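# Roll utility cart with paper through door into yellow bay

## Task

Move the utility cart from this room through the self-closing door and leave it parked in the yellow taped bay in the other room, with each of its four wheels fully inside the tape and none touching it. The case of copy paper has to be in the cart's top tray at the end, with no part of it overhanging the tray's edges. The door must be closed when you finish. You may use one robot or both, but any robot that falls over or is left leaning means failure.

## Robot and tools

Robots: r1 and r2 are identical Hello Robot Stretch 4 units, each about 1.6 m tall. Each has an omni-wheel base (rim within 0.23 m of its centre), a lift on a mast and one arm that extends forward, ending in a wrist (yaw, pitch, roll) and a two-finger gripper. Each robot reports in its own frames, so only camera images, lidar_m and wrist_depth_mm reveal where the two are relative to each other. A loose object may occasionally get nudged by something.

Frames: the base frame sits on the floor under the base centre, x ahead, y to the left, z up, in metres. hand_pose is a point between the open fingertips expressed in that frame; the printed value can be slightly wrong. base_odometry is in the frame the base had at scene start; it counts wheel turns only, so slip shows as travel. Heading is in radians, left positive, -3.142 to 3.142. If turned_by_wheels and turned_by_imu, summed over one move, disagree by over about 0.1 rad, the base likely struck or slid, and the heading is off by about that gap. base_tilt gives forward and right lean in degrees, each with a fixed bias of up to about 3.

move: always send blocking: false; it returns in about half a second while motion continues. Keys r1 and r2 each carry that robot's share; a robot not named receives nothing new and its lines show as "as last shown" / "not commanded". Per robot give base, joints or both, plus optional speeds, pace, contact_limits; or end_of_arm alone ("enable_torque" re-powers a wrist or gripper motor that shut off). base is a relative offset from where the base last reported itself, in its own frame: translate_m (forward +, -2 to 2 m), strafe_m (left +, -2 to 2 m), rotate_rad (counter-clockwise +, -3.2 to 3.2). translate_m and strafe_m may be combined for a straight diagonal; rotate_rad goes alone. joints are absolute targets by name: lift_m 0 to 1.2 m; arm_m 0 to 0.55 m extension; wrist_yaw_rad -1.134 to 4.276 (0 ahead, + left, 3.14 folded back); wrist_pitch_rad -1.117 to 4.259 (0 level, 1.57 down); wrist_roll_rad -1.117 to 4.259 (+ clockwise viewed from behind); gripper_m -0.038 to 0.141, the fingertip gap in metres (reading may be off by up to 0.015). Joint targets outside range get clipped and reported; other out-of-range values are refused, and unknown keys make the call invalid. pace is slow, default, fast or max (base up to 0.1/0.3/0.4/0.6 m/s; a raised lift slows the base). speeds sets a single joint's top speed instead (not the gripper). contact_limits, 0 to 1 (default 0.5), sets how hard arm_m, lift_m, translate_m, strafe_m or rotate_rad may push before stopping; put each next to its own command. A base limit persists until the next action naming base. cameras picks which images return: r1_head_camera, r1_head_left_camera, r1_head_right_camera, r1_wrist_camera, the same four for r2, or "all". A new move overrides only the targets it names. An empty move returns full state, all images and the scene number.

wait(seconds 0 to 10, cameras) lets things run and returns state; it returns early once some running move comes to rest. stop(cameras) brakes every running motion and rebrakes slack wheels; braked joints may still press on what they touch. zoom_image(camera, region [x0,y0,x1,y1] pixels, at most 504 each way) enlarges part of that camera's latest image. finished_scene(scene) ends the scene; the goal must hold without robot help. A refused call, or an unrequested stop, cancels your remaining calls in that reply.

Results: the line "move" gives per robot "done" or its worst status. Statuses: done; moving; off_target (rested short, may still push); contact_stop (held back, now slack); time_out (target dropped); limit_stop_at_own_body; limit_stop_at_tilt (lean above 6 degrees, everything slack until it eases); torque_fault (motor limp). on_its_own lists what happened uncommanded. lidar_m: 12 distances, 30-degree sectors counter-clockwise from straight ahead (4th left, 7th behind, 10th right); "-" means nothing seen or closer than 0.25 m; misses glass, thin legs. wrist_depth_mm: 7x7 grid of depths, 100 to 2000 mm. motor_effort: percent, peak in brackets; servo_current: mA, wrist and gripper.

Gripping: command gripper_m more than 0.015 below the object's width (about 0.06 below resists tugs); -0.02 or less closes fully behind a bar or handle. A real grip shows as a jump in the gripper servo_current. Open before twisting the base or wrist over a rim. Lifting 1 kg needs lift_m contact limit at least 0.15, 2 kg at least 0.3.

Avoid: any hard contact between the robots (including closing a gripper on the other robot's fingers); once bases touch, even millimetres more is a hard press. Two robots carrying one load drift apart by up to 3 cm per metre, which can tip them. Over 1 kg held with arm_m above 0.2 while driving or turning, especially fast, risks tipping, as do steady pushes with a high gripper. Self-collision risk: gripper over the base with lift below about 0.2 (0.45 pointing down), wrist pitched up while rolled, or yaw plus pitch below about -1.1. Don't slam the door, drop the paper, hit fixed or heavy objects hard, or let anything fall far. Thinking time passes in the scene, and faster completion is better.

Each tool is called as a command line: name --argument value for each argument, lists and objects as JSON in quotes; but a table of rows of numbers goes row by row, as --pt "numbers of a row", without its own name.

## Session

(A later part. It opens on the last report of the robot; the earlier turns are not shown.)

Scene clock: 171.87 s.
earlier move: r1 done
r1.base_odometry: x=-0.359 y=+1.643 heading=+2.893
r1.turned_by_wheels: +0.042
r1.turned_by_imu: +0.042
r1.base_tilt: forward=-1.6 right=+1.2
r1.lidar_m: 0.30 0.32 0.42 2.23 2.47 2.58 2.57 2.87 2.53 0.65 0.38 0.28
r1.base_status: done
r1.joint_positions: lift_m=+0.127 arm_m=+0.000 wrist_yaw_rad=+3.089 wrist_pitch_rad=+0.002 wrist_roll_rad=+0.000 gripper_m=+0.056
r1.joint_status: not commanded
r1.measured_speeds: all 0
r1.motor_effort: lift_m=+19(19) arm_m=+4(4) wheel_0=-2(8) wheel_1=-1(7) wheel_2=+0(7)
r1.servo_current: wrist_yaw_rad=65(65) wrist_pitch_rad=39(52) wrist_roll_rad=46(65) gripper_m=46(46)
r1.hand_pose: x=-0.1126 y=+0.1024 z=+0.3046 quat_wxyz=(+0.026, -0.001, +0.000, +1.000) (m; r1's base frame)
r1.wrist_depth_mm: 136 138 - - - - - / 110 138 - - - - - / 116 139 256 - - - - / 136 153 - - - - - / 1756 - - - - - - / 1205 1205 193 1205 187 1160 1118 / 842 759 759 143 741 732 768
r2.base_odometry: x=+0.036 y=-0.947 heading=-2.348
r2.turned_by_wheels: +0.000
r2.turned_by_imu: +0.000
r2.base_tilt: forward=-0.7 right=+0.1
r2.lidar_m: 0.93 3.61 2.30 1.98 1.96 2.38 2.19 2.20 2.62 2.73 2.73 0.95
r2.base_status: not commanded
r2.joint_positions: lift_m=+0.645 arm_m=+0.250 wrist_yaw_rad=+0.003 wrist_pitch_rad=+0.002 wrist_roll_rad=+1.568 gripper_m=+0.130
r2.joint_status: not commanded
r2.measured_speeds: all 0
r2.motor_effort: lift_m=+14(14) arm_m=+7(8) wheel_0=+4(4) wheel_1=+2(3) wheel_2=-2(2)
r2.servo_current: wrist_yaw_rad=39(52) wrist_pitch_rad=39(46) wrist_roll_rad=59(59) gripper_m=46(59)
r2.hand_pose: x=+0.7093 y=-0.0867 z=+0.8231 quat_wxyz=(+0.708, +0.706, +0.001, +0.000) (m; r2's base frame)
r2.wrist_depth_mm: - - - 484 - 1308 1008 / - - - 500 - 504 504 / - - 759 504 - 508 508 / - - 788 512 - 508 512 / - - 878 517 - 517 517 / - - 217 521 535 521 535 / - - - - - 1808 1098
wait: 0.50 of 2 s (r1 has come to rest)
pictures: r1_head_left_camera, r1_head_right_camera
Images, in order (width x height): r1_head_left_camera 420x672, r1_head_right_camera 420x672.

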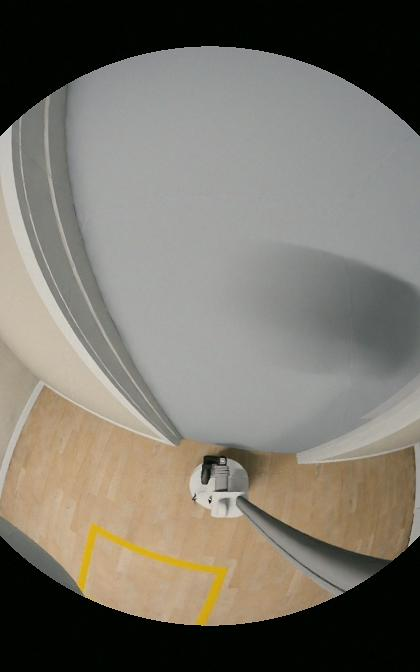

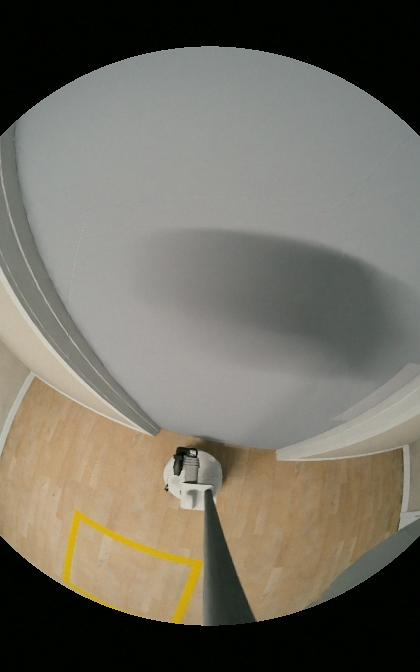

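move --blocking false --r1 '{"base":{"rotate_rad":-0.18}}'

wait --seconds 2

move --blocking false --r1 '{"base":{"strafe_m":-0.08}}'

wait --seconds 2

move --blocking false --r1 '{"base":{"translate_m":0.8},"contact_limits":{"translate_m":1.0},"pace":"slow"}'

wait --seconds 4 --cameras '["r1_head_left_camera","r2_head_camera"]'

Scene clock: 180.17 s.
move: r1 moving
r1.base_odometry: x=-0.359 y=+1.643 heading=+2.722
r1.turned_by_wheels: -0.170
r1.turned_by_imu: -0.171
r1.base_tilt: forward=-1.6 right=+1.3
r1.lidar_m: 0.28 0.30 0.44 0.93 2.33 2.69 2.56 2.68 2.56 0.89 0.43 0.30
r1.base_status: rotate_rad moving
r1.joint_positions: lift_m=+0.127 arm_m=+0.000 wrist_yaw_rad=+3.089 wrist_pitch_rad=+0.002 wrist_roll_rad=+0.000 gripper_m=+0.056
r1.joint_status: not commanded
r1.measured_speeds: translate_m=-0.001 strafe_m=+0.000 rotate_rad=-0.229 lift_m=+0.000 arm_m=+0.000 wrist_yaw_rad=+0.000 wrist_pitch_rad=+0.000 wrist_roll_rad=+0.000
r1.motor_effort: lift_m=+19(19) arm_m=+4(4) wheel_0=+2(7) wheel_1=+4(7) wheel_2=+3(7)
r1.servo_current: wrist_yaw_rad=39(52) wrist_pitch_rad=46(52) wrist_roll_rad=46(59) gripper_m=39(46)
r1.hand_pose: x=-0.1126 y=+0.1024 z=+0.3046 quat_wxyz=(+0.026, -0.001, +0.000, +1.000) (m; r1's base frame)
r1.wrist_depth_mm: 136 138 - - - - - / 110 138 - - - - - / 114 138 254 - - - - / 136 153 - - - - - / - - - - - - - / 1229 1229 192 1205 187 1182 1205 / 842 750 759 143 741 778 820
r2: as last shown
r2.lidar_m: 0.91 3.60 2.32 1.96 1.97 2.36 2.21 2.20 2.61 2.73 2.76 0.94
r2.servo_current: wrist_yaw_rad=52(52) wrist_pitch_rad=46(46) wrist_roll_rad=52(59) gripper_m=52(52)
r2.wrist_depth_mm: - - - 488 - 1308 1008 / - - - 504 - 508 500 / - - 768 504 - 512 504 / - - 778 512 - 512 512 / - - 878 521 - 517 517 / - - 218 525 535 521 530 / - - - - - 1756 1098
pictures: none

Scene clock: 180.57 s.
earlier move: r1 done
r1.base_odometry: x=-0.359 y=+1.643 heading=+2.713
r1.turned_by_wheels: -0.010
r1.turned_by_imu: -0.010
r1.base_tilt: forward=-1.6 right=+1.2
r1.lidar_m: 0.26 0.30 0.41 0.88 2.32 2.68 2.57 2.70 2.59 0.93 0.44 0.30
r1.base_status: done
r1.joint_positions: lift_m=+0.127 arm_m=+0.000 wrist_yaw_rad=+3.089 wrist_pitch_rad=+0.002 wrist_roll_rad=+0.000 gripper_m=+0.056
r1.joint_status: not commanded
r1.measured_speeds: all 0
r1.motor_effort: lift_m=+19(19) arm_m=+4(4) wheel_0=+2(7) wheel_1=+1(7) wheel_2=-1(7)
r1.servo_current: wrist_yaw_rad=59(59) wrist_pitch_rad=46(52) wrist_roll_rad=39(59) gripper_m=46(46)
r1.hand_pose: x=-0.1126 y=+0.1024 z=+0.3046 quat_wxyz=(+0.026, -0.001, +0.000, +1.000) (m; r1's base frame)
r1.wrist_depth_mm: 136 138 - - - - - / 110 138 - - - - - / 114 139 255 - - - - / 136 153 - - - - - / - - - - - - - / 1182 1205 191 1205 187 1160 1229 / 842 750 750 143 741 768 809
r2.base_odometry: x=+0.036 y=-0.947 heading=-2.348
r2.turned_by_wheels: +0.000
r2.turned_by_imu: +0.000
r2.base_tilt: forward=-0.7 right=+0.1
r2.lidar_m: 0.93 3.59 2.29 1.97 1.99 2.39 2.22 2.20 2.57 2.75 2.77 0.97
r2.base_status: not commanded
r2.joint_positions: lift_m=+0.645 arm_m=+0.250 wrist_yaw_rad=+0.003 wrist_pitch_rad=+0.002 wrist_roll_rad=+1.568 gripper_m=+0.130
r2.joint_status: not commanded
r2.measured_speeds: all 0
r2.motor_effort: lift_m=+14(14) arm_m=+7(8) wheel_0=+4(4) wheel_1=+2(3) wheel_2=-2(2)
r2.servo_current: wrist_yaw_rad=59(59) wrist_pitch_rad=33(46) wrist_roll_rad=52(59) gripper_m=52(59)
r2.hand_pose: x=+0.7093 y=-0.0867 z=+0.8231 quat_wxyz=(+0.708, +0.706, +0.001, +0.000) (m; r2's base frame)
r2.wrist_depth_mm: - - - 484 - 1366 991 / - - - 504 - 504 504 / - - 759 504 - 508 508 / - - 788 512 - 512 512 / - - 878 517 - 517 517 / - - 219 525 530 525 530 / - - - - - 1808 1078
wait: 0.40 of 2 s (r1 has come to rest)
pictures: none

Scene clock: 181.07 s.
move: r1 moving
r1.base_odometry: x=-0.344 y=+1.676 heading=+2.713
r1.turned_by_wheels: +0.000
r1.turned_by_imu: +0.000
r1.base_tilt: forward=-1.6 right=+1.2
r1.lidar_m: 0.26 0.30 0.43 0.90 2.37 2.68 2.54 2.72 2.55 0.95 0.44 0.27
r1.base_status: strafe_m moving
r1.joint_positions: lift_m=+0.127 arm_m=+0.000 wrist_yaw_rad=+3.089 wrist_pitch_rad=+0.002 wrist_roll_rad=+0.000 gripper_m=+0.056
r1.joint_status: not commanded
r1.measured_speeds: translate_m=+0.000 strafe_m=-0.139 rotate_rad=+0.001 lift_m=+0.000 arm_m=+0.000 wrist_yaw_rad=+0.000 wrist_pitch_rad=+0.000 wrist_roll_rad=+0.000
r1.motor_effort: lift_m=+19(19) arm_m=+4(4) wheel_0=+9(11) wheel_1=-10(10) wheel_2=+0(2)
r1.servo_current: wrist_yaw_rad=46(65) wrist_pitch_rad=46(52) wrist_roll_rad=52(65) gripper_m=39(46)
r1.hand_pose: x=-0.1126 y=+0.1024 z=+0.3046 quat_wxyz=(+0.026, -0.001, +0.000, +1.000) (m; r1's base frame)
r1.wrist_depth_mm: - 138 - - - - - / 111 138 - - - - - / 117 139 249 - - - - / 136 154 - - - - - / - - - - - - - / 1205 1255 191 1160 187 1281 1205 / 842 759 750 143 732 768 809
r2: as last shown
r2.base_tilt: forward=-0.6 right=+0.1
r2.lidar_m: 0.92 3.61 2.31 1.94 1.99 2.40 2.20 2.21 2.61 2.73 2.75 0.99
r2.motor_effort: lift_m=+14(14) arm_m=+7(7) wheel_0=+4(4) wheel_1=+2(2) wheel_2=-2(2)
r2.servo_current: wrist_yaw_rad=46(59) wrist_pitch_rad=39(46) wrist_roll_rad=59(59) gripper_m=46(59)
r2.wrist_depth_mm: - - - 484 - 1308 1008 / - - - 500 - 504 504 / - - 759 504 - 508 508 / - - 788 508 - 512 512 / - - 878 512 - 517 517 / - - 218 521 525 521 535 / - - - - - 1756 1060
pictures: none

Scene clock: 181.90 s.
earlier move: r1 done
r1.base_odometry: x=-0.326 y=+1.715 heading=+2.713
r1.turned_by_wheels: +0.000
r1.turned_by_imu: +0.000
r1.base_tilt: forward=-1.6 right=+1.3
r1.lidar_m: 0.29 0.31 0.44 0.88 2.39 2.69 2.57 2.68 2.50 0.94 0.45 0.30
r1.base_status: done
r1.joint_positions: lift_m=+0.127 arm_m=+0.000 wrist_yaw_rad=+3.089 wrist_pitch_rad=+0.002 wrist_roll_rad=+0.000 gripper_m=+0.056
r1.joint_status: not commanded
r1.measured_speeds: all 0
r1.motor_effort: lift_m=+19(19) arm_m=+4(4) wheel_0=+1(11) wheel_1=+0(10) wheel_2=+0(2)
r1.servo_current: wrist_yaw_rad=59(72) wrist_pitch_rad=46(52) wrist_roll_rad=46(65) gripper_m=39(52)
r1.hand_pose: x=-0.1126 y=+0.1024 z=+0.3046 quat_wxyz=(+0.026, -0.001, +0.000, +1.000) (m; r1's base frame)
r1.wrist_depth_mm: 136 138 - - - - - / 110 138 - - - - - / 117 139 253 - - - - / 135 153 - - - - - / 1708 - - - - - - / 1205 1205 194 1182 188 1229 1205 / 842 750 750 143 741 778 820
r2.base_odometry: x=+0.036 y=-0.947 heading=-2.348
r2.turned_by_wheels: +0.000
r2.turned_by_imu: +0.000
r2.base_tilt: forward=-0.7 right=+0.1
r2.lidar_m: 0.92 3.58 2.29 1.97 1.97 2.38 2.20 2.21 2.60 2.75 2.76 0.96
r2.base_status: not commanded
r2.joint_positions: lift_m=+0.645 arm_m=+0.250 wrist_yaw_rad=+0.003 wrist_pitch_rad=+0.002 wrist_roll_rad=+1.568 gripper_m=+0.130
r2.joint_status: not commanded
r2.measured_speeds: all 0
r2.motor_effort: lift_m=+14(14) arm_m=+7(7) wheel_0=+4(4) wheel_1=+2(3) wheel_2=-2(2)
r2.servo_current: wrist_yaw_rad=65(65) wrist_pitch_rad=39(46) wrist_roll_rad=46(59) gripper_m=52(59)
r2.hand_pose: x=+0.7093 y=-0.0867 z=+0.8231 quat_wxyz=(+0.708, +0.706, +0.001, +0.000) (m; r2's base frame)
r2.wrist_depth_mm: - - - 488 - 1336 1008 / - - - 492 - 504 504 / - - 750 504 - 508 504 / - - 778 517 - 512 512 / - - 878 517 - 521 521 / - - 218 521 530 517 535 / - - - - - 1756 1098
wait: 0.83 of 2 s (r1 has come to rest)
pictures: none

Scene clock: 182.40 s.
move: r1 moving
r1.base_odometry: x=-0.337 y=+1.721 heading=+2.713
r1.turned_by_wheels: +0.000
r1.turned_by_imu: +0.000
r1.base_tilt: forward=-1.6 right=+1.3
r1.lidar_m: 0.27 0.29 0.40 0.83 2.39 2.69 2.58 2.73 2.51 0.86 0.43 0.28
r1.base_status: translate_m moving
r1.joint_positions: lift_m=+0.127 arm_m=+0.000 wrist_yaw_rad=+3.089 wrist_pitch_rad=+0.002 wrist_roll_rad=+0.000 gripper_m=+0.056
r1.joint_status: not commanded
r1.measured_speeds: translate_m=+0.048 strafe_m=+0.000 rotate_rad=+0.000 lift_m=+0.000 arm_m=+0.000 wrist_yaw_rad=+0.000 wrist_pitch_rad=+0.000 wrist_roll_rad=+0.000
r1.motor_effort: lift_m=+19(19) arm_m=+4(4) wheel_0=+6(6) wheel_1=+4(6) wheel_2=-5(6)
r1.servo_current: wrist_yaw_rad=46(59) wrist_pitch_rad=39(52) wrist_roll_rad=39(59) gripper_m=39(46)
r1.contact_limits: translate_m 1
r1.hand_pose: x=-0.1126 y=+0.1024 z=+0.3046 quat_wxyz=(+0.026, -0.001, +0.000, +1.000) (m; r1's base frame)
r1.wrist_depth_mm: 136 138 - - - - - / 110 138 - - - - - / 116 139 252 - - - - / 136 154 - - - - - / 1708 - - - - - - / 1229 1205 194 1205 188 1160 1229 / 854 759 750 143 798 778 809
r2: as last shown
r2.lidar_m: 0.93 3.61 2.32 1.98 1.97 2.36 2.20 2.20 2.56 2.74 2.72 0.95
r2.motor_effort: lift_m=+14(14) arm_m=+7(8) wheel_0=+4(4) wheel_1=+2(2) wheel_2=-2(2)
r2.servo_current: wrist_yaw_rad=52(65) wrist_pitch_rad=39(46) wrist_roll_rad=39(59) gripper_m=46(52)
r2.wrist_depth_mm: - - - 488 - 1336 1008 / - - - 500 - 504 504 / - - 759 504 - 508 508 / - - 778 508 - 512 512 / - - 878 512 - 517 517 / - - 217 512 535 517 535 / - - - - - 1808 1098
pictures: none

Scene clock: 186.40 s.
earlier move: r1 moving
r1.base_odometry: x=-0.689 y=+1.881 heading=+2.714
r1.turned_by_wheels: +0.000
r1.turned_by_imu: +0.058
r1.base_tilt: forward=-1.6 right=+1.2
r1.lidar_m: 0.25 0.25 0.25 0.26 0.46 3.05 2.95 3.13 0.55 0.55 2.57 0.35
r1.base_status: translate_m moving
r1.joint_positions: lift_m=+0.127 arm_m=-0.001 wrist_yaw_rad=+3.107 wrist_pitch_rad=+0.002 wrist_roll_rad=+0.000 gripper_m=+0.056
r1.joint_status: not commanded
r1.measured_speeds: translate_m=+0.101 strafe_m=+0.000 rotate_rad=+0.002 lift_m=+0.000 arm_m=+0.000 wrist_yaw_rad=+0.000 wrist_pitch_rad=+0.000 wrist_roll_rad=+0.000
r1.motor_effort: lift_m=+18(19) arm_m=+17(17) wheel_0=+7(31) wheel_1=+20(26) wheel_2=-19(28)
r1.servo_current: wrist_yaw_rad=104(117) wrist_pitch_rad=39(52) wrist_roll_rad=46(72) gripper_m=39(46)
r1.contact_limits: translate_m 1
r1.hand_pose: x=-0.1154 y=+0.0974 z=+0.3047 quat_wxyz=(+0.017, -0.001, +0.000, +1.000) (m; r1's base frame)
r1.wrist_depth_mm: - 135 - - - - - / - 134 181 - - - - / - 131 197 - - - - / 117 136 236 - - - - / 1708 - - - - - - / 1182 1205 193 1229 187 1160 1118 / 866 768 768 809 788 778 820
r2.base_odometry: x=+0.036 y=-0.947 heading=-2.348
r2.turned_by_wheels: +0.000
r2.turned_by_imu: +0.001
r2.base_tilt: forward=-0.7 right=+0.1
r2.lidar_m: 0.92 3.59 2.30 1.96 1.99 2.40 2.18 2.20 2.60 2.73 2.74 0.95
r2.base_status: not commanded
r2.joint_positions: lift_m=+0.645 arm_m=+0.250 wrist_yaw_rad=+0.003 wrist_pitch_rad=+0.002 wrist_roll_rad=+1.568 gripper_m=+0.130
r2.joint_status: not commanded
r2.measured_speeds: all 0
r2.motor_effort: lift_m=+14(14) arm_m=+7(8) wheel_0=+4(5) wheel_1=+2(3) wheel_2=-2(2)
r2.servo_current: wrist_yaw_rad=52(65) wrist_pitch_rad=46(52) wrist_roll_rad=52(59) gripper_m=52(59)
r2.hand_pose: x=+0.7093 y=-0.0867 z=+0.8231 quat_wxyz=(+0.708, +0.706, +0.001, +0.000) (m; r2's base frame)
r2.wrist_depth_mm: - - - 488 - 1336 1008 / - - - 504 - 504 504 / - - 759 504 - 504 508 / - - 788 512 - 517 512 / - - 878 517 - 517 521 / - - 218 521 530 521 525 / - - - - - 1808 1078
wait: 4.00 s; no rest
pictures: r1_head_left_camera, r2_head_camera
Images, in order (width x height): r1_head_left_camera 420x672, r2_head_camera 420x560.

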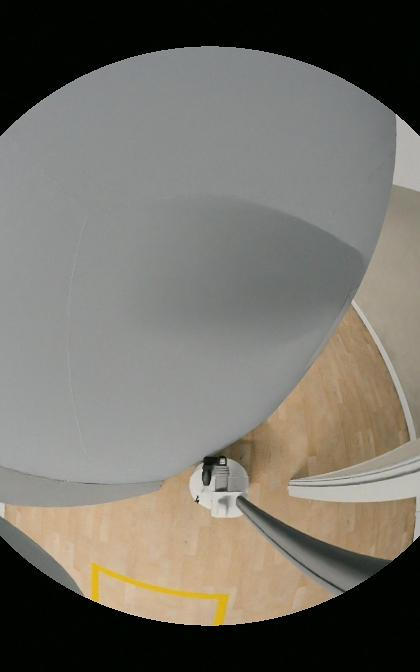

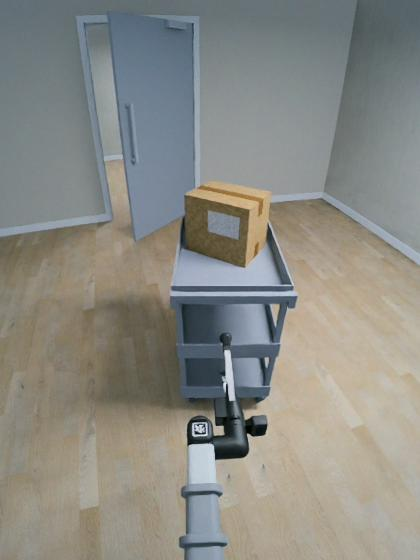

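move --blocking false --r2 '{"base":{"translate_m":0.2},"contact_limits":{"translate_m":0.3}}'

wait --seconds 3 --cameras '["r2_head_camera","r2_wrist_camera","r1_head_left_camera","r1_head_right_camera"]'

Scene clock: 195.03 s.
earlier move: r1 done
move: r2 moving
r1.base_odometry: x=-1.053 y=+2.047 heading=+2.713
r1.turned_by_wheels: +0.000
r1.turned_by_imu: -0.001
r1.base_tilt: forward=-1.6 right=+1.3
r1.lidar_m: 0.32 0.25 - 0.25 0.25 0.52 3.37 0.82 0.72 2.05 2.59 3.67
r1.base_status: done
r1.joint_positions: lift_m=+0.127 arm_m=+0.000 wrist_yaw_rad=+3.092 wrist_pitch_rad=+0.002 wrist_roll_rad=+0.000 gripper_m=+0.056
r1.joint_status: not commanded
r1.measured_speeds: all 0
r1.motor_effort: lift_m=+18(18) arm_m=+5(5) wheel_0=+3(3) wheel_1=+12(12) wheel_2=-7(7)
r1.servo_current: wrist_yaw_rad=46(59) wrist_pitch_rad=33(46) wrist_roll_rad=39(65) gripper_m=46(46)
r1.contact_limits: translate_m 1
r1.hand_pose: x=-0.1129 y=+0.1016 z=+0.3047 quat_wxyz=(+0.025, -0.001, +0.000, +1.000) (m; r1's base frame)
r1.wrist_depth_mm: - 137 - - - - 314 / - 137 - - - - 320 / 111 138 209 - - - 324 / 124 140 - - - - 329 / 1661 - - - - 1756 330 / 1205 1182 193 1205 187 1060 327 / 854 750 750 798 788 591 322
r2.base_odometry: x=+0.014 y=-0.969 heading=-2.348
r2.turned_by_wheels: +0.000
r2.turned_by_imu: +0.001
r2.base_tilt: forward=-0.7 right=+0.0
r2.lidar_m: 0.87 3.57 2.30 1.99 1.98 2.40 2.23 2.23 2.62 2.74 2.75 0.92
r2.base_status: translate_m moving
r2.joint_positions: lift_m=+0.645 arm_m=+0.250 wrist_yaw_rad=+0.003 wrist_pitch_rad=+0.002 wrist_roll_rad=+1.568 gripper_m=+0.130
r2.joint_status: not commanded
r2.measured_speeds: translate_m=+0.121 strafe_m=+0.000 rotate_rad=-0.002 lift_m=+0.000 arm_m=+0.000 wrist_yaw_rad=+0.000 wrist_pitch_rad=+0.000 wrist_roll_rad=+0.000
r2.motor_effort: lift_m=+14(14) arm_m=+7(7) wheel_0=+8(9) wheel_1=+7(8) wheel_2=-13(13)
r2.servo_current: wrist_yaw_rad=46(46) wrist_pitch_rad=39(46) wrist_roll_rad=52(52) gripper_m=46(52)
r2.contact_limits: translate_m 0.3
r2.hand_pose: x=+0.7093 y=-0.0867 z=+0.8231 quat_wxyz=(+0.708, +0.706, +0.001, +0.000) (m; r2's base frame)
r2.wrist_depth_mm: - - - 469 - 477 469 / - - - 469 - 634 477 / - - 732 480 - 484 484 / - - 759 480 - 484 484 / - - 842 484 - 484 488 / - - 216 488 512 496 492 / - - - - - 1708 1078
pictures: none

Scene clock: 196.60 s.
earlier move: r2 done
r1.base_odometry: x=-1.053 y=+2.047 heading=+2.713
r1.turned_by_wheels: +0.000
r1.turned_by_imu: +0.000
r1.base_tilt: forward=-1.6 right=+1.3
r1.lidar_m: 0.36 0.25 - 0.25 0.25 0.57 3.37 0.82 0.74 2.04 2.60 3.67
r1.base_status: done
r1.joint_positions: lift_m=+0.127 arm_m=+0.000 wrist_yaw_rad=+3.092 wrist_pitch_rad=+0.002 wrist_roll_rad=+0.000 gripper_m=+0.056
r1.joint_status: not commanded
r1.measured_speeds: all 0
r1.motor_effort: lift_m=+18(19) arm_m=+5(5) wheel_0=+3(3) wheel_1=+12(12) wheel_2=-7(7)
r1.servo_current: wrist_yaw_rad=72(72) wrist_pitch_rad=39(46) wrist_roll_rad=52(65) gripper_m=46(52)
r1.contact_limits: translate_m 1
r1.hand_pose: x=-0.1129 y=+0.1016 z=+0.3047 quat_wxyz=(+0.025, -0.001, +0.000, +1.000) (m; r1's base frame)
r1.wrist_depth_mm: - 137 - - - - 312 / - 137 - - - - 322 / 111 138 210 - - - 324 / 125 140 - - - - 327 / 1708 - - - - 1863 330 / 1205 1205 194 1160 187 1060 327 / 854 759 759 798 788 603 324
r2.base_odometry: x=-0.104 y=-1.090 heading=-2.348
r2.turned_by_wheels: +0.000
r2.turned_by_imu: +0.001
r2.base_tilt: forward=-0.7 right=+0.1
r2.lidar_m: 0.73 3.42 2.35 2.05 2.03 2.44 2.41 2.39 2.82 2.69 2.69 0.77
r2.base_status: done
r2.joint_positions: lift_m=+0.645 arm_m=+0.250 wrist_yaw_rad=+0.003 wrist_pitch_rad=+0.002 wrist_roll_rad=+1.568 gripper_m=+0.130
r2.joint_status: not commanded
r2.measured_speeds: all 0
r2.motor_effort: lift_m=+14(15) arm_m=+7(7) wheel_0=+4(11) wheel_1=+4(8) wheel_2=-3(14)
r2.servo_current: wrist_yaw_rad=39(59) wrist_pitch_rad=46(52) wrist_roll_rad=46(65) gripper_m=59(59)
r2.contact_limits: translate_m 0.3
r2.hand_pose: x=+0.7093 y=-0.0867 z=+0.8231 quat_wxyz=(+0.708, +0.706, +0.001, +0.000) (m; r2's base frame)
r2.wrist_depth_mm: - - - 304 - 1618 - / - - 615 306 - - - / - - 530 309 - - - / - - 559 312 - - - / - - 257 315 - - - / - - 218 320 195 539 - / - - - - - 1808 442
wait: 1.57 of 3 s (r2 has come to rest)
pictures: r1_head_left_camera, r1_head_right_camera, r2_head_camera, r2_wrist_camera
Images, in order (width x height): r1_head_left_camera 420x672, r1_head_right_camera 420x672, r2_head_camera 420x560, r2_wrist_camera 616x392.

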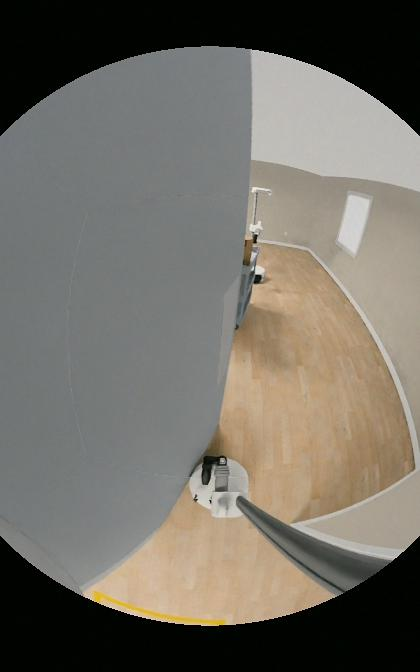

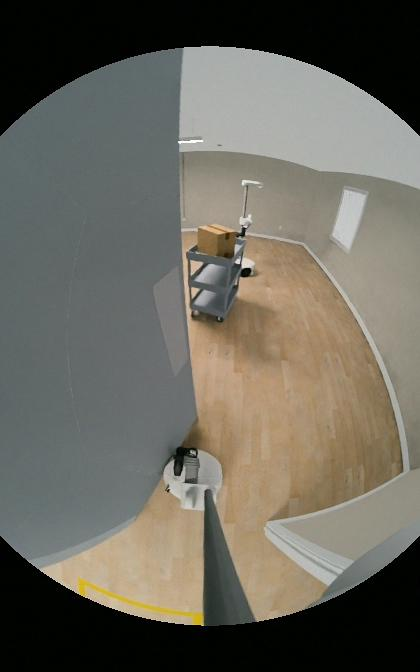

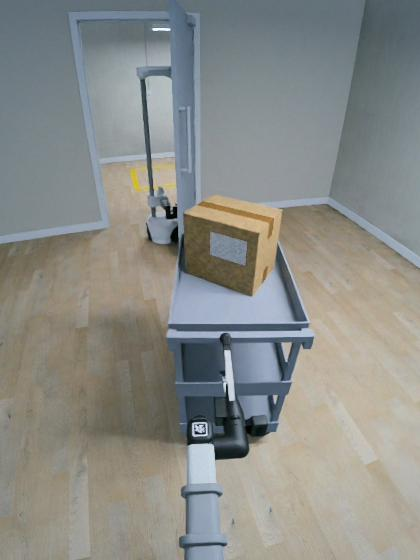

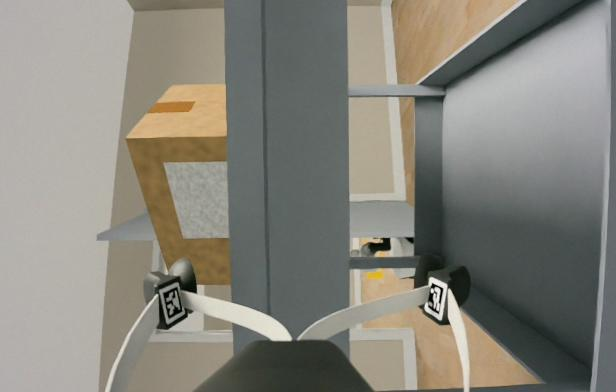

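move --blocking false --r1 '{"base":{"strafe_m":0.35},"contact_limits":{"strafe_m":1.0},"pace":"slow"}' --r2 '{"joints":{"arm_m":0.37},"contact_limits":{"arm_m":0.1},"pace":"slow"}'

wait --seconds 2

wait --seconds 2.5 --cameras '["r2_head_camera","r2_wrist_camera","r1_head_left_camera","r1_head_right_camera"]'

Scene clock: 207.93 s.
move: r1 moving; r2 moving
r1.base_odometry: x=-1.059 y=+2.035 heading=+2.713
r1.turned_by_wheels: -0.001
r1.turned_by_imu: -0.001
r1.base_tilt: forward=-1.6 right=+1.3
r1.lidar_m: 0.34 0.25 - 0.25 0.25 0.54 3.39 3.54 0.74 2.03 2.61 3.67
r1.base_status: strafe_m moving
r1.joint_positions: lift_m=+0.127 arm_m=+0.000 wrist_yaw_rad=+3.092 wrist_pitch_rad=+0.002 wrist_roll_rad=+0.000 gripper_m=+0.056
r1.joint_status: not commanded
r1.measured_speeds: translate_m=+0.000 strafe_m=+0.057 rotate_rad=-0.001 lift_m=+0.000 arm_m=+0.000 wrist_yaw_rad=+0.000 wrist_pitch_rad=+0.000 wrist_roll_rad=+0.000
r1.motor_effort: lift_m=+18(18) arm_m=+5(5) wheel_0=-17(21) wheel_1=+13(16) wheel_2=-3(6)
r1.servo_current: wrist_yaw_rad=59(65) wrist_pitch_rad=39(46) wrist_roll_rad=52(52) gripper_m=46(46)
r1.contact_limits: strafe_m 1
r1.hand_pose: x=-0.1129 y=+0.1016 z=+0.3047 quat_wxyz=(+0.025, -0.001, +0.000, +1.000) (m; r1's base frame)
r1.wrist_depth_mm: - 137 - - - - 291 / - 137 - - - - 296 / 111 138 209 - - - 300 / 124 140 - - - - 303 / 1661 1983 - - - 1618 270 / 1205 1205 194 1205 187 640 301 / 854 750 750 798 798 473 267
r2.base_odometry: x=-0.104 y=-1.090 heading=-2.348
r2.turned_by_wheels: +0.000
r2.turned_by_imu: +0.000
r2.base_tilt: forward=-0.7 right=+0.1
r2.lidar_m: 0.73 3.43 2.37 2.06 2.04 2.42 2.37 2.40 2.85 2.68 2.71 0.76
r2.base_status: not commanded
r2.joint_positions: lift_m=+0.645 arm_m=+0.262 wrist_yaw_rad=+0.003 wrist_pitch_rad=+0.002 wrist_roll_rad=+1.568 gripper_m=+0.130
r2.joint_status: arm_m moving
r2.measured_speeds: translate_m=+0.000 strafe_m=+0.000 rotate_rad=+0.000 lift_m=+0.000 arm_m=+0.049 wrist_yaw_rad=+0.000 wrist_pitch_rad=+0.000 wrist_roll_rad=+0.000
r2.motor_effort: lift_m=+14(14) arm_m=+9(9) wheel_0=+3(4) wheel_1=+4(4) wheel_2=-3(3)
r2.servo_current: wrist_yaw_rad=39(46) wrist_pitch_rad=46(46) wrist_roll_rad=59(59) gripper_m=46(59)
r2.contact_limits: arm_m 0.1; translate_m 0.3
r2.hand_pose: x=+0.7220 y=-0.0867 z=+0.8231 quat_wxyz=(+0.708, +0.706, +0.001, +0.000) (m; r2's base frame)
r2.wrist_depth_mm: - - - 294 - 1756 - / - - 609 297 - - - / - 569 521 298 - - - / - - 549 303 - - - / - - 246 306 - - - / - - 217 309 196 539 - / - - - - - 1756 439
pictures: none

Scene clock: 209.90 s.
earlier move: r1 moving; r2 done
r1.base_odometry: x=-1.138 y=+1.863 heading=+2.712
r1.turned_by_wheels: +0.000
r1.turned_by_imu: -0.001
r1.base_tilt: forward=-1.6 right=+1.2
r1.lidar_m: 1.62 0.27 0.25 - 0.25 0.27 3.37 3.55 0.89 1.98 2.80 1.83
r1.base_status: strafe_m moving
r1.joint_positions: lift_m=+0.127 arm_m=+0.000 wrist_yaw_rad=+3.092 wrist_pitch_rad=+0.002 wrist_roll_rad=+0.000 gripper_m=+0.056
r1.joint_status: not commanded
r1.measured_speeds: translate_m=+0.000 strafe_m=+0.102 rotate_rad=+0.000 lift_m=+0.000 arm_m=+0.000 wrist_yaw_rad=+0.000 wrist_pitch_rad=+0.000 wrist_roll_rad=+0.000
r1.motor_effort: lift_m=+18(19) arm_m=+5(5) wheel_0=-23(25) wheel_1=+12(16) wheel_2=-1(6)
r1.servo_current: wrist_yaw_rad=39(65) wrist_pitch_rad=39(52) wrist_roll_rad=33(59) gripper_m=39(46)
r1.contact_limits: strafe_m 1
r1.hand_pose: x=-0.1129 y=+0.1016 z=+0.3047 quat_wxyz=(+0.025, -0.001, +0.000, +1.000) (m; r1's base frame)
r1.wrist_depth_mm: - 137 - - 382 225 - / - 137 - - 392 215 - / 111 137 210 - 394 216 162 / 124 140 - - 394 216 162 / 1708 1983 - - 399 218 163 / 1205 1182 194 1205 190 217 163 / 854 750 759 798 359 191 -
r2.base_odometry: x=-0.104 y=-1.090 heading=-2.348
r2.turned_by_wheels: +0.000
r2.turned_by_imu: +0.000
r2.base_tilt: forward=-0.7 right=+0.0
r2.lidar_m: 0.75 3.42 2.37 2.06 2.03 2.42 2.38 2.39 2.82 2.68 2.70 0.78
r2.base_status: not commanded
r2.joint_positions: lift_m=+0.645 arm_m=+0.370 wrist_yaw_rad=-0.001 wrist_pitch_rad=-0.002 wrist_roll_rad=+1.568 gripper_m=+0.130
r2.joint_status: all done
r2.measured_speeds: all 0
r2.motor_effort: lift_m=+14(14) arm_m=+9(13) wheel_0=+3(4) wheel_1=+4(4) wheel_2=-3(3)
r2.servo_current: wrist_yaw_rad=39(65) wrist_pitch_rad=39(46) wrist_roll_rad=59(59) gripper_m=52(59)
r2.contact_limits: arm_m 0.1; translate_m 0.3
r2.hand_pose: x=+0.8289 y=-0.0878 z=+0.8241 quat_wxyz=(+0.708, +0.706, -0.001, +0.000) (m; r2's base frame)
r2.wrist_depth_mm: - - 153 211 - 1863 - / - - 154 212 211 741 - / - 455 160 213 - 809 - / - 508 156 214 - 798 - / - - 157 216 216 - - / - 213 158 217 195 544 - / - - 159 - - 1756 466
wait: 1.97 of 2 s (r2 has come to rest)
pictures: none

Scene clock: 212.07 s.
earlier move: r1 done
r1.base_odometry: x=-1.198 y=+1.731 heading=+2.714
r1.turned_by_wheels: +0.002
r1.turned_by_imu: +0.003
r1.base_tilt: forward=-1.6 right=+1.3
r1.lidar_m: 1.62 0.33 0.25 - 0.25 0.25 3.48 3.54 0.93 2.02 2.84 1.63
r1.base_status: done
r1.joint_positions: lift_m=+0.127 arm_m=+0.000 wrist_yaw_rad=+3.092 wrist_pitch_rad=+0.002 wrist_roll_rad=+0.000 gripper_m=+0.056
r1.joint_status: not commanded
r1.measured_speeds: all 0
r1.motor_effort: lift_m=+18(19) arm_m=+4(5) wheel_0=-29(34) wheel_1=+32(37) wheel_2=+5(8)
r1.servo_current: wrist_yaw_rad=39(72) wrist_pitch_rad=39(52) wrist_roll_rad=39(65) gripper_m=46(52)
r1.contact_limits: strafe_m 1
r1.hand_pose: x=-0.1128 y=+0.1017 z=+0.3047 quat_wxyz=(+0.025, -0.001, +0.000, +1.000) (m; r1's base frame)
r1.wrist_depth_mm: 136 138 - - 287 198 - / 111 138 - - 291 200 - / 117 139 249 - 294 191 - / 136 154 - - 296 193 - / - - - - 297 194 160 / 1229 1182 194 1098 191 194 - / 854 750 750 153 277 175 -
r2.base_odometry: x=-0.104 y=-1.090 heading=-2.348
r2.turned_by_wheels: +0.000
r2.turned_by_imu: +0.000
r2.base_tilt: forward=-0.7 right=+0.1
r2.lidar_m: 0.74 3.41 2.37 2.05 2.00 2.41 2.39 2.40 2.82 2.71 2.72 0.78
r2.base_status: not commanded
r2.joint_positions: lift_m=+0.645 arm_m=+0.370 wrist_yaw_rad=-0.001 wrist_pitch_rad=-0.002 wrist_roll_rad=+1.568 gripper_m=+0.130
r2.joint_status: all done
r2.measured_speeds: all 0
r2.motor_effort: lift_m=+14(15) arm_m=+9(13) wheel_0=+3(4) wheel_1=+4(5) wheel_2=-3(3)
r2.servo_current: wrist_yaw_rad=52(65) wrist_pitch_rad=39(46) wrist_roll_rad=39(59) gripper_m=52(59)
r2.contact_limits: arm_m 0.1; translate_m 0.3
r2.hand_pose: x=+0.8289 y=-0.0878 z=+0.8241 quat_wxyz=(+0.708, +0.706, -0.001, +0.000) (m; r2's base frame)
r2.wrist_depth_mm: - - 153 211 - 1808 - / - - 154 212 211 741 - / - 455 161 213 - 798 - / - 504 156 215 - 750 - / - - 156 216 216 - - / - 214 158 216 195 544 - / - - 160 - - 1756 466
wait: 2.17 of 2.5 s (r1 has come to rest)
pictures: r1_head_left_camera, r1_head_right_camera, r2_head_camera, r2_wrist_camera
Images, in order (width x height): r1_head_left_camera 420x672, r1_head_right_camera 420x672, r2_head_camera 420x560, r2_wrist_camera 616x392.

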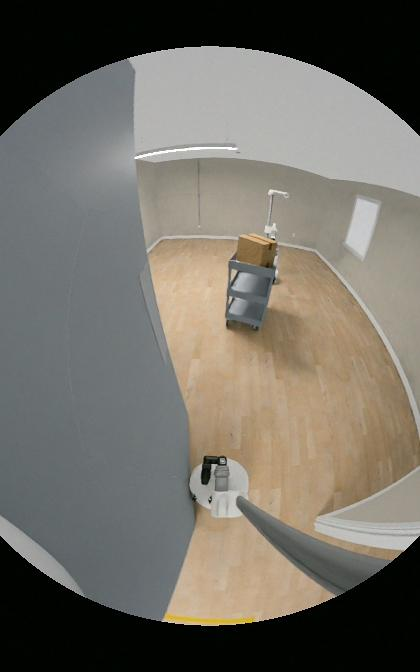

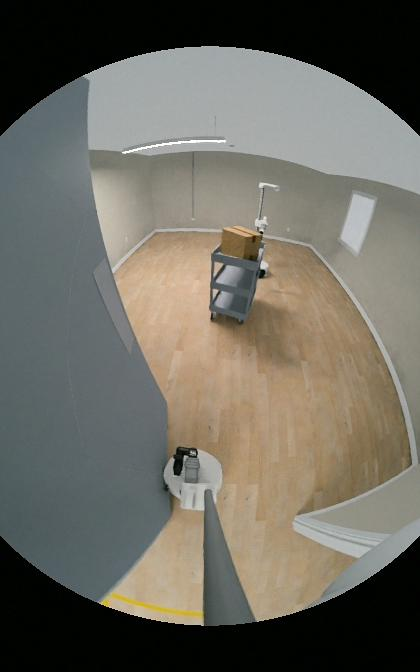

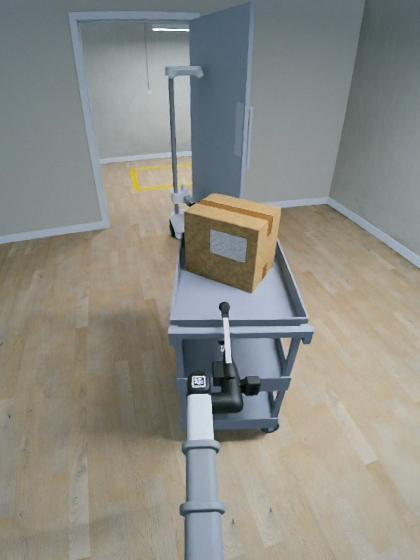

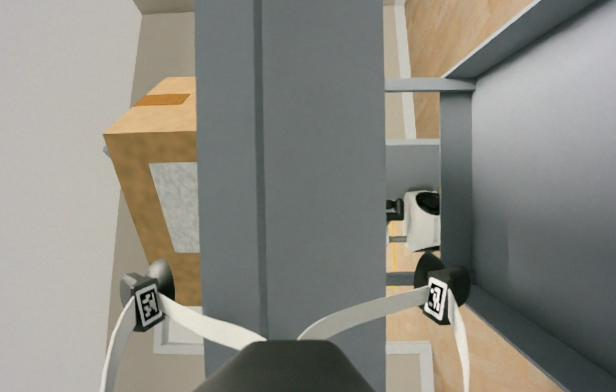

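move --blocking false --r1 '{"base":{"strafe_m":0.3},"contact_limits":{"strafe_m":1.0},"pace":"slow"}' --r2 '{"joints":{"arm_m":0.392,"lift_m":0.637},"contact_limits":{"arm_m":0.1},"pace":"slow"}'

wait --seconds 1.5

move --blocking false --r2 '{"joints":{"gripper_m":0.01}}'

wait --seconds 2.5 --cameras '["r2_head_camera","r2_wrist_camera","r1_head_left_camera","r1_head_right_camera"]'

Scene clock: 220.77 s.
move: r1 moving; r2 moving
r1.base_odometry: x=-1.204 y=+1.717 heading=+2.714
r1.turned_by_wheels: +0.000
r1.turned_by_imu: +0.000
r1.base_tilt: forward=-1.6 right=+1.3
r1.lidar_m: 1.59 0.33 0.25 - 0.25 0.25 3.47 3.56 0.94 2.00 2.86 1.63
r1.base_status: strafe_m moving
r1.joint_positions: lift_m=+0.127 arm_m=+0.000 wrist_yaw_rad=+3.092 wrist_pitch_rad=+0.002 wrist_roll_rad=+0.000 gripper_m=+0.056
r1.joint_status: not commanded
r1.measured_speeds: translate_m=+0.001 strafe_m=+0.057 rotate_rad=-0.007 lift_m=+0.000 arm_m=+0.000 wrist_yaw_rad=+0.000 wrist_pitch_rad=+0.000 wrist_roll_rad=+0.000
r1.motor_effort: lift_m=+18(19) arm_m=+4(4) wheel_0=-31(33) wheel_1=+35(36) wheel_2=+3(4)
r1.servo_current: wrist_yaw_rad=52(52) wrist_pitch_rad=46(46) wrist_roll_rad=46(52) gripper_m=39(46)
r1.contact_limits: strafe_m 1
r1.hand_pose: x=-0.1128 y=+0.1017 z=+0.3047 quat_wxyz=(+0.025, -0.001, +0.000, +1.000) (m; r1's base frame)
r1.wrist_depth_mm: 136 138 - - 287 198 - / 111 138 - - 290 200 - / 117 139 249 - 293 191 - / 136 154 - - 296 192 - / - - - - 296 193 160 / 1205 1229 194 1078 191 193 - / 866 759 750 153 279 176 -
r2.base_odometry: x=-0.104 y=-1.090 heading=-2.348
r2.turned_by_wheels: +0.000
r2.turned_by_imu: +0.000
r2.base_tilt: forward=-0.7 right=+0.1
r2.lidar_m: 0.74 3.41 2.35 2.05 2.02 2.44 2.40 2.39 2.82 2.67 2.71 0.79
r2.base_status: not commanded
r2.joint_positions: lift_m=+0.638 arm_m=+0.382 wrist_yaw_rad=-0.001 wrist_pitch_rad=-0.006 wrist_roll_rad=+1.568 gripper_m=+0.130
r2.joint_status: lift_m moving; arm_m moving
r2.measured_speeds: translate_m=+0.000 strafe_m=+0.000 rotate_rad=+0.000 lift_m=+0.000 arm_m=+0.046 wrist_yaw_rad=+0.000 wrist_pitch_rad=-0.002 wrist_roll_rad=+0.000
r2.motor_effort: lift_m=+9(14) arm_m=+8(14) wheel_0=+3(3) wheel_1=+4(4) wheel_2=-3(3)
r2.servo_current: wrist_yaw_rad=39(59) wrist_pitch_rad=46(46) wrist_roll_rad=39(59) gripper_m=59(59)
r2.contact_limits: arm_m 0.1; translate_m 0.3
r2.hand_pose: x=+0.8414 y=-0.0878 z=+0.8175 quat_wxyz=(+0.708, +0.706, -0.002, +0.002) (m; r2's base frame)
r2.wrist_depth_mm: - - 148 206 - 1921 - / - - 149 206 - 750 - / - 455 150 208 208 798 - / - 508 151 210 - 759 - / - - 153 211 211 - - / - 213 153 212 195 544 - / - - 154 - - 1808 466
pictures: none

Scene clock: 221.50 s.
earlier move: r1 moving; r2 done
r1.base_odometry: x=-1.232 y=+1.657 heading=+2.714
r1.turned_by_wheels: +0.000
r1.turned_by_imu: +0.000
r1.base_tilt: forward=-1.6 right=+1.3
r1.lidar_m: 1.63 0.30 0.25 - 0.25 0.25 3.47 3.52 0.95 2.02 2.85 1.61
r1.base_status: strafe_m moving
r1.joint_positions: lift_m=+0.127 arm_m=+0.000 wrist_yaw_rad=+3.092 wrist_pitch_rad=+0.002 wrist_roll_rad=+0.000 gripper_m=+0.056
r1.joint_status: not commanded
r1.measured_speeds: translate_m=+0.001 strafe_m=+0.098 rotate_rad=-0.004 lift_m=+0.000 arm_m=+0.000 wrist_yaw_rad=+0.000 wrist_pitch_rad=+0.000 wrist_roll_rad=+0.000
r1.motor_effort: lift_m=+18(19) arm_m=+4(4) wheel_0=-30(33) wheel_1=+34(37) wheel_2=+5(5)
r1.servo_current: wrist_yaw_rad=59(59) wrist_pitch_rad=39(52) wrist_roll_rad=52(65) gripper_m=46(46)
r1.contact_limits: strafe_m 1
r1.hand_pose: x=-0.1128 y=+0.1017 z=+0.3047 quat_wxyz=(+0.025, -0.001, +0.000, +1.000) (m; r1's base frame)
r1.wrist_depth_mm: 136 138 - - 287 198 - / 111 138 - - 291 200 - / 117 139 250 - 293 192 - / 136 153 - - 296 193 - / - - - - 297 193 160 / 1205 1205 195 1098 191 193 - / 842 759 741 153 278 175 -
r2.base_odometry: x=-0.104 y=-1.090 heading=-2.348
r2.turned_by_wheels: +0.000
r2.turned_by_imu: +0.000
r2.base_tilt: forward=-0.7 right=+0.0
r2.lidar_m: 0.77 3.39 2.37 2.05 2.02 2.43 2.40 2.40 2.84 2.70 2.68 0.82
r2.base_status: not commanded
r2.joint_positions: lift_m=+0.638 arm_m=+0.392 wrist_yaw_rad=-0.001 wrist_pitch_rad=-0.006 wrist_roll_rad=+1.568 gripper_m=+0.130
r2.joint_status: all done
r2.measured_speeds: all 0
r2.motor_effort: lift_m=+9(14) arm_m=+9(14) wheel_0=+3(4) wheel_1=+4(4) wheel_2=-3(3)
r2.servo_current: wrist_yaw_rad=46(59) wrist_pitch_rad=39(52) wrist_roll_rad=52(59) gripper_m=52(59)
r2.contact_limits: arm_m 0.1; translate_m 0.3
r2.hand_pose: x=+0.8508 y=-0.0878 z=+0.8176 quat_wxyz=(+0.708, +0.706, -0.003, +0.002) (m; r2's base frame)
r2.wrist_depth_mm: - - 149 206 - 1921 - / - - 151 208 - 741 - / - 459 151 209 209 798 - / - 504 153 211 - 759 - / - - 154 213 212 - - / - 213 155 213 195 539 - / - - 156 - - 1808 466
wait: 0.73 of 1.5 s (r2 has come to rest)
pictures: none

Scene clock: 222.00 s.
earlier move: r1 moving
move: r2 moving
r1.base_odometry: x=-1.252 y=+1.612 heading=+2.715
r1.turned_by_wheels: +0.000
r1.turned_by_imu: +0.000
r1.base_tilt: forward=-1.6 right=+1.3
r1.lidar_m: 1.61 0.34 0.25 - 0.25 0.25 3.44 3.56 0.92 2.00 2.85 1.61
r1.base_status: strafe_m moving
r1.joint_positions: lift_m=+0.127 arm_m=+0.000 wrist_yaw_rad=+3.092 wrist_pitch_rad=+0.002 wrist_roll_rad=+0.000 gripper_m=+0.056
r1.joint_status: not commanded
r1.measured_speeds: translate_m=-0.001 strafe_m=+0.101 rotate_rad=+0.003 lift_m=+0.000 arm_m=+0.000 wrist_yaw_rad=+0.000 wrist_pitch_rad=+0.000 wrist_roll_rad=+0.000
r1.motor_effort: lift_m=+18(19) arm_m=+4(5) wheel_0=-30(33) wheel_1=+31(36) wheel_2=+6(6)
r1.servo_current: wrist_yaw_rad=46(59) wrist_pitch_rad=39(46) wrist_roll_rad=39(65) gripper_m=46(46)
r1.contact_limits: strafe_m 1
r1.hand_pose: x=-0.1128 y=+0.1017 z=+0.3047 quat_wxyz=(+0.025, -0.001, +0.000, +1.000) (m; r1's base frame)
r1.wrist_depth_mm: 136 138 - - 289 198 - / 111 139 - - 291 198 - / 117 139 249 - 294 191 - / 136 154 - - 296 192 - / - - - - 298 193 160 / 1205 1205 193 1078 190 194 - / 854 750 759 153 278 175 -
r2.base_odometry: x=-0.104 y=-1.090 heading=-2.348
r2.turned_by_wheels: +0.000
r2.turned_by_imu: +0.000
r2.base_tilt: forward=-0.7 right=+0.1
r2.lidar_m: 0.77 3.40 2.36 2.06 2.04 2.45 2.38 2.39 2.81 2.68 2.70 0.79
r2.base_status: not commanded
r2.joint_positions: lift_m=+0.638 arm_m=+0.392 wrist_yaw_rad=-0.001 wrist_pitch_rad=-0.007 wrist_roll_rad=+1.568 gripper_m=+0.117
r2.joint_status: gripper_m moving
r2.measured_speeds: translate_m=+0.000 strafe_m=+0.000 rotate_rad=+0.000 lift_m=+0.000 arm_m=+0.000 wrist_yaw_rad=+0.000 wrist_pitch_rad=-0.005 wrist_roll_rad=+0.000
r2.motor_effort: lift_m=+9(10) arm_m=+9(10) wheel_0=+3(4) wheel_1=+4(4) wheel_2=-3(3)
r2.servo_current: wrist_yaw_rad=39(52) wrist_pitch_rad=46(52) wrist_roll_rad=52(52) gripper_m=117(117)
r2.contact_limits: arm_m 0.1; translate_m 0.3
r2.hand_pose: x=+0.8509 y=-0.0878 z=+0.8178 quat_wxyz=(+0.708, +0.706, -0.003, +0.002) (m; r2's base frame)
r2.wrist_depth_mm: - - 149 206 - 1863 - / - - 150 208 - 750 - / - 459 151 208 208 788 - / - 504 152 211 - 798 - / - - 154 213 213 - - / - - 155 213 195 544 - / - - 156 - - 1808 469
pictures: none

Scene clock: 223.57 s.
earlier move: r1 moving; r2 done
r1.base_odometry: x=-1.315 y=+1.475 heading=+2.715
r1.turned_by_wheels: +0.000
r1.turned_by_imu: +0.000
r1.base_tilt: forward=-1.6 right=+1.3
r1.lidar_m: 1.62 0.33 0.25 - 0.25 0.25 3.47 3.52 0.93 2.03 2.85 1.59
r1.base_status: strafe_m moving
r1.joint_positions: lift_m=+0.127 arm_m=+0.000 wrist_yaw_rad=+3.092 wrist_pitch_rad=+0.002 wrist_roll_rad=+0.000 gripper_m=+0.056
r1.joint_status: not commanded
r1.measured_speeds: translate_m=+0.001 strafe_m=+0.064 rotate_rad=-0.005 lift_m=+0.000 arm_m=+0.000 wrist_yaw_rad=+0.000 wrist_pitch_rad=+0.000 wrist_roll_rad=+0.000
r1.motor_effort: lift_m=+18(19) arm_m=+4(5) wheel_0=-30(34) wheel_1=+33(37) wheel_2=+5(6)
r1.servo_current: wrist_yaw_rad=59(72) wrist_pitch_rad=52(52) wrist_roll_rad=72(72) gripper_m=39(46)
r1.contact_limits: strafe_m 1
r1.hand_pose: x=-0.1128 y=+0.1017 z=+0.3047 quat_wxyz=(+0.025, -0.001, +0.000, +1.000) (m; r1's base frame)
r1.wrist_depth_mm: 136 138 - - 289 198 - / 110 138 - - 291 200 - / 117 139 250 - 294 191 - / 136 154 - - 294 193 - / - - - - 297 193 160 / 1229 1229 194 1078 191 193 - / 854 750 759 153 278 176 -
r2.base_odometry: x=-0.104 y=-1.090 heading=-2.348
r2.turned_by_wheels: +0.000
r2.turned_by_imu: +0.000
r2.base_tilt: forward=-0.7 right=+0.1
r2.lidar_m: 0.77 3.41 2.35 2.04 2.02 2.43 2.39 2.40 2.80 2.70 2.71 0.78
r2.base_status: not commanded
r2.joint_positions: lift_m=+0.638 arm_m=+0.392 wrist_yaw_rad=-0.001 wrist_pitch_rad=-0.008 wrist_roll_rad=+1.568 gripper_m=+0.012
r2.joint_status: all done
r2.measured_speeds: all 0
r2.motor_effort: lift_m=+11(11) arm_m=+6(10) wheel_0=+3(4) wheel_1=+4(4) wheel_2=-3(3)
r2.servo_current: wrist_yaw_rad=46(59) wrist_pitch_rad=52(59) wrist_roll_rad=52(65) gripper_m=182(403)
r2.contact_limits: arm_m 0.1; translate_m 0.3
r2.hand_pose: x=+0.8511 y=-0.0878 z=+0.8181 quat_wxyz=(+0.708, +0.706, -0.003, +0.002) (m; r2's base frame)
r2.wrist_depth_mm: - - 148 206 - 1808 - / - - 149 208 - 778 - / - 445 151 209 - 788 - / - 504 152 211 - 809 - / - - 154 212 - 820 - / - 178 155 214 179 162 - / - - 156 - - 1921 -
wait: 1.57 of 2.5 s (r2 has come to rest)
pictures: r1_head_left_camera, r1_head_right_camera, r2_head_camera, r2_wrist_camera
Images, in order (width x height): r1_head_left_camera 420x672, r1_head_right_camera 420x672, r2_head_camera 420x560, r2_wrist_camera 616x392.

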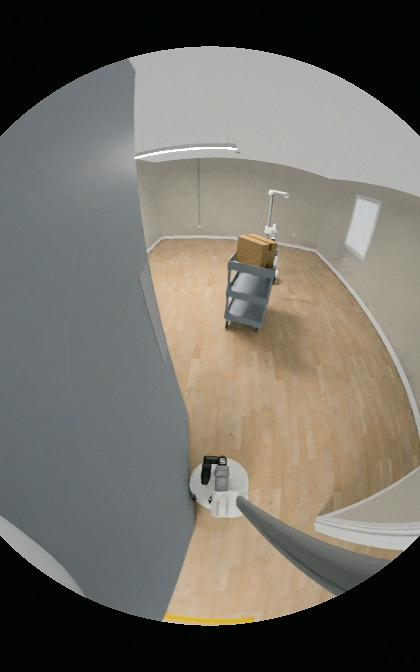

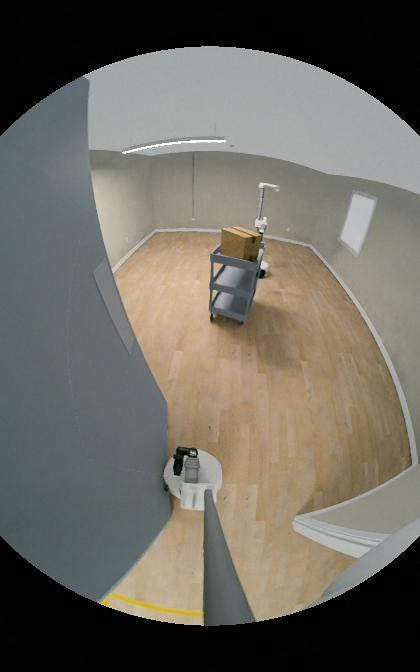

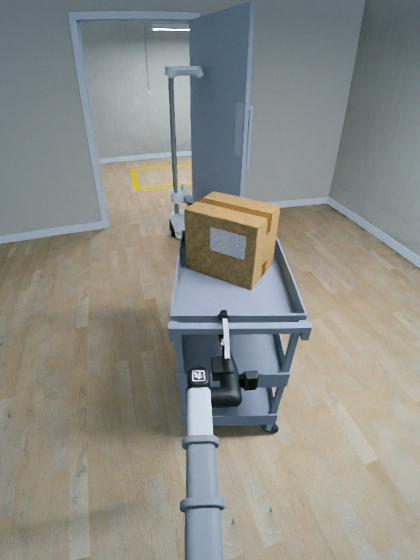

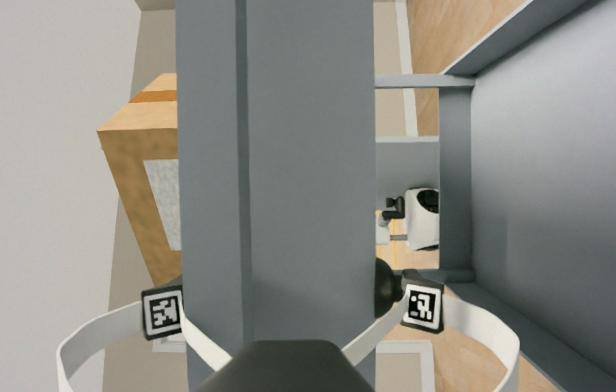

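move --blocking false --r1 '{"base":{"translate_m":0.4,"strafe_m":0.08},"contact_limits":{"strafe_m":1.0,"translate_m":1.0},"pace":"slow"}'

wait --seconds 5 --cameras '["r2_head_camera","r2_head_right_camera","r1_head_left_camera","r1_head_right_camera"]'

r1: "contact_limits": strafe_m and translate_m are given together and make one move, which takes one limit: state it under one of them only
Scene clock: 235.53 s.
earlier move: r1 done
r1.base_odometry: x=-1.322 y=+1.459 heading=+2.715
r1.turned_by_wheels: +0.000
r1.turned_by_imu: +0.000
r1.base_tilt: forward=-1.6 right=+1.3
r1.lidar_m: 1.61 0.31 0.25 - 0.25 0.25 3.46 3.56 0.94 1.99 2.84 1.60
r1.base_status: done
r1.joint_positions: lift_m=+0.127 arm_m=+0.000 wrist_yaw_rad=+3.092 wrist_pitch_rad=+0.002 wrist_roll_rad=+0.000 gripper_m=+0.056
r1.joint_status: not commanded
r1.measured_speeds: all 0
r1.motor_effort: lift_m=+18(19) arm_m=+4(5) wheel_0=-31(34) wheel_1=+35(37) wheel_2=+5(6)
r1.servo_current: wrist_yaw_rad=46(72) wrist_pitch_rad=39(52) wrist_roll_rad=46(72) gripper_m=39(46)
r1.contact_limits: strafe_m 1
r1.hand_pose: x=-0.1128 y=+0.1017 z=+0.3047 quat_wxyz=(+0.025, -0.001, +0.000, +1.000) (m; r1's base frame)
r1.wrist_depth_mm: 136 138 - - 289 198 - / 111 139 - - 293 200 - / 117 139 250 - 293 191 - / 136 153 - - 296 192 - / - - - - 298 193 160 / 1205 1205 193 1098 191 193 - / 854 759 768 153 277 175 -
r2.base_odometry: x=-0.104 y=-1.090 heading=-2.348
r2.turned_by_wheels: +0.000
r2.turned_by_imu: +0.000
r2.base_tilt: forward=-0.7 right=+0.1
r2.lidar_m: 0.76 3.40 2.36 2.05 2.00 2.44 2.39 2.39 2.85 2.72 2.72 0.81
r2.base_status: not commanded
r2.joint_positions: lift_m=+0.638 arm_m=+0.392 wrist_yaw_rad=-0.001 wrist_pitch_rad=-0.008 wrist_roll_rad=+1.568 gripper_m=+0.012
r2.joint_status: all done
r2.measured_speeds: all 0
r2.motor_effort: lift_m=+11(11) arm_m=+6(10) wheel_0=+3(4) wheel_1=+4(4) wheel_2=-3(3)
r2.servo_current: wrist_yaw_rad=46(59) wrist_pitch_rad=52(59) wrist_roll_rad=39(65) gripper_m=189(403)
r2.contact_limits: arm_m 0.1; translate_m 0.3
r2.hand_pose: x=+0.8511 y=-0.0878 z=+0.8181 quat_wxyz=(+0.708, +0.706, -0.003, +0.002) (m; r2's base frame)
r2.wrist_depth_mm: - - 148 206 - 1921 - / - - 150 207 - 788 - / - 449 151 209 - 798 - / - 500 153 211 - 809 - / - - 154 211 - 809 - / - 178 155 214 179 162 - / - - 156 - - 1921 -
pictures: none

not run: a call was refused earlier in this reply.


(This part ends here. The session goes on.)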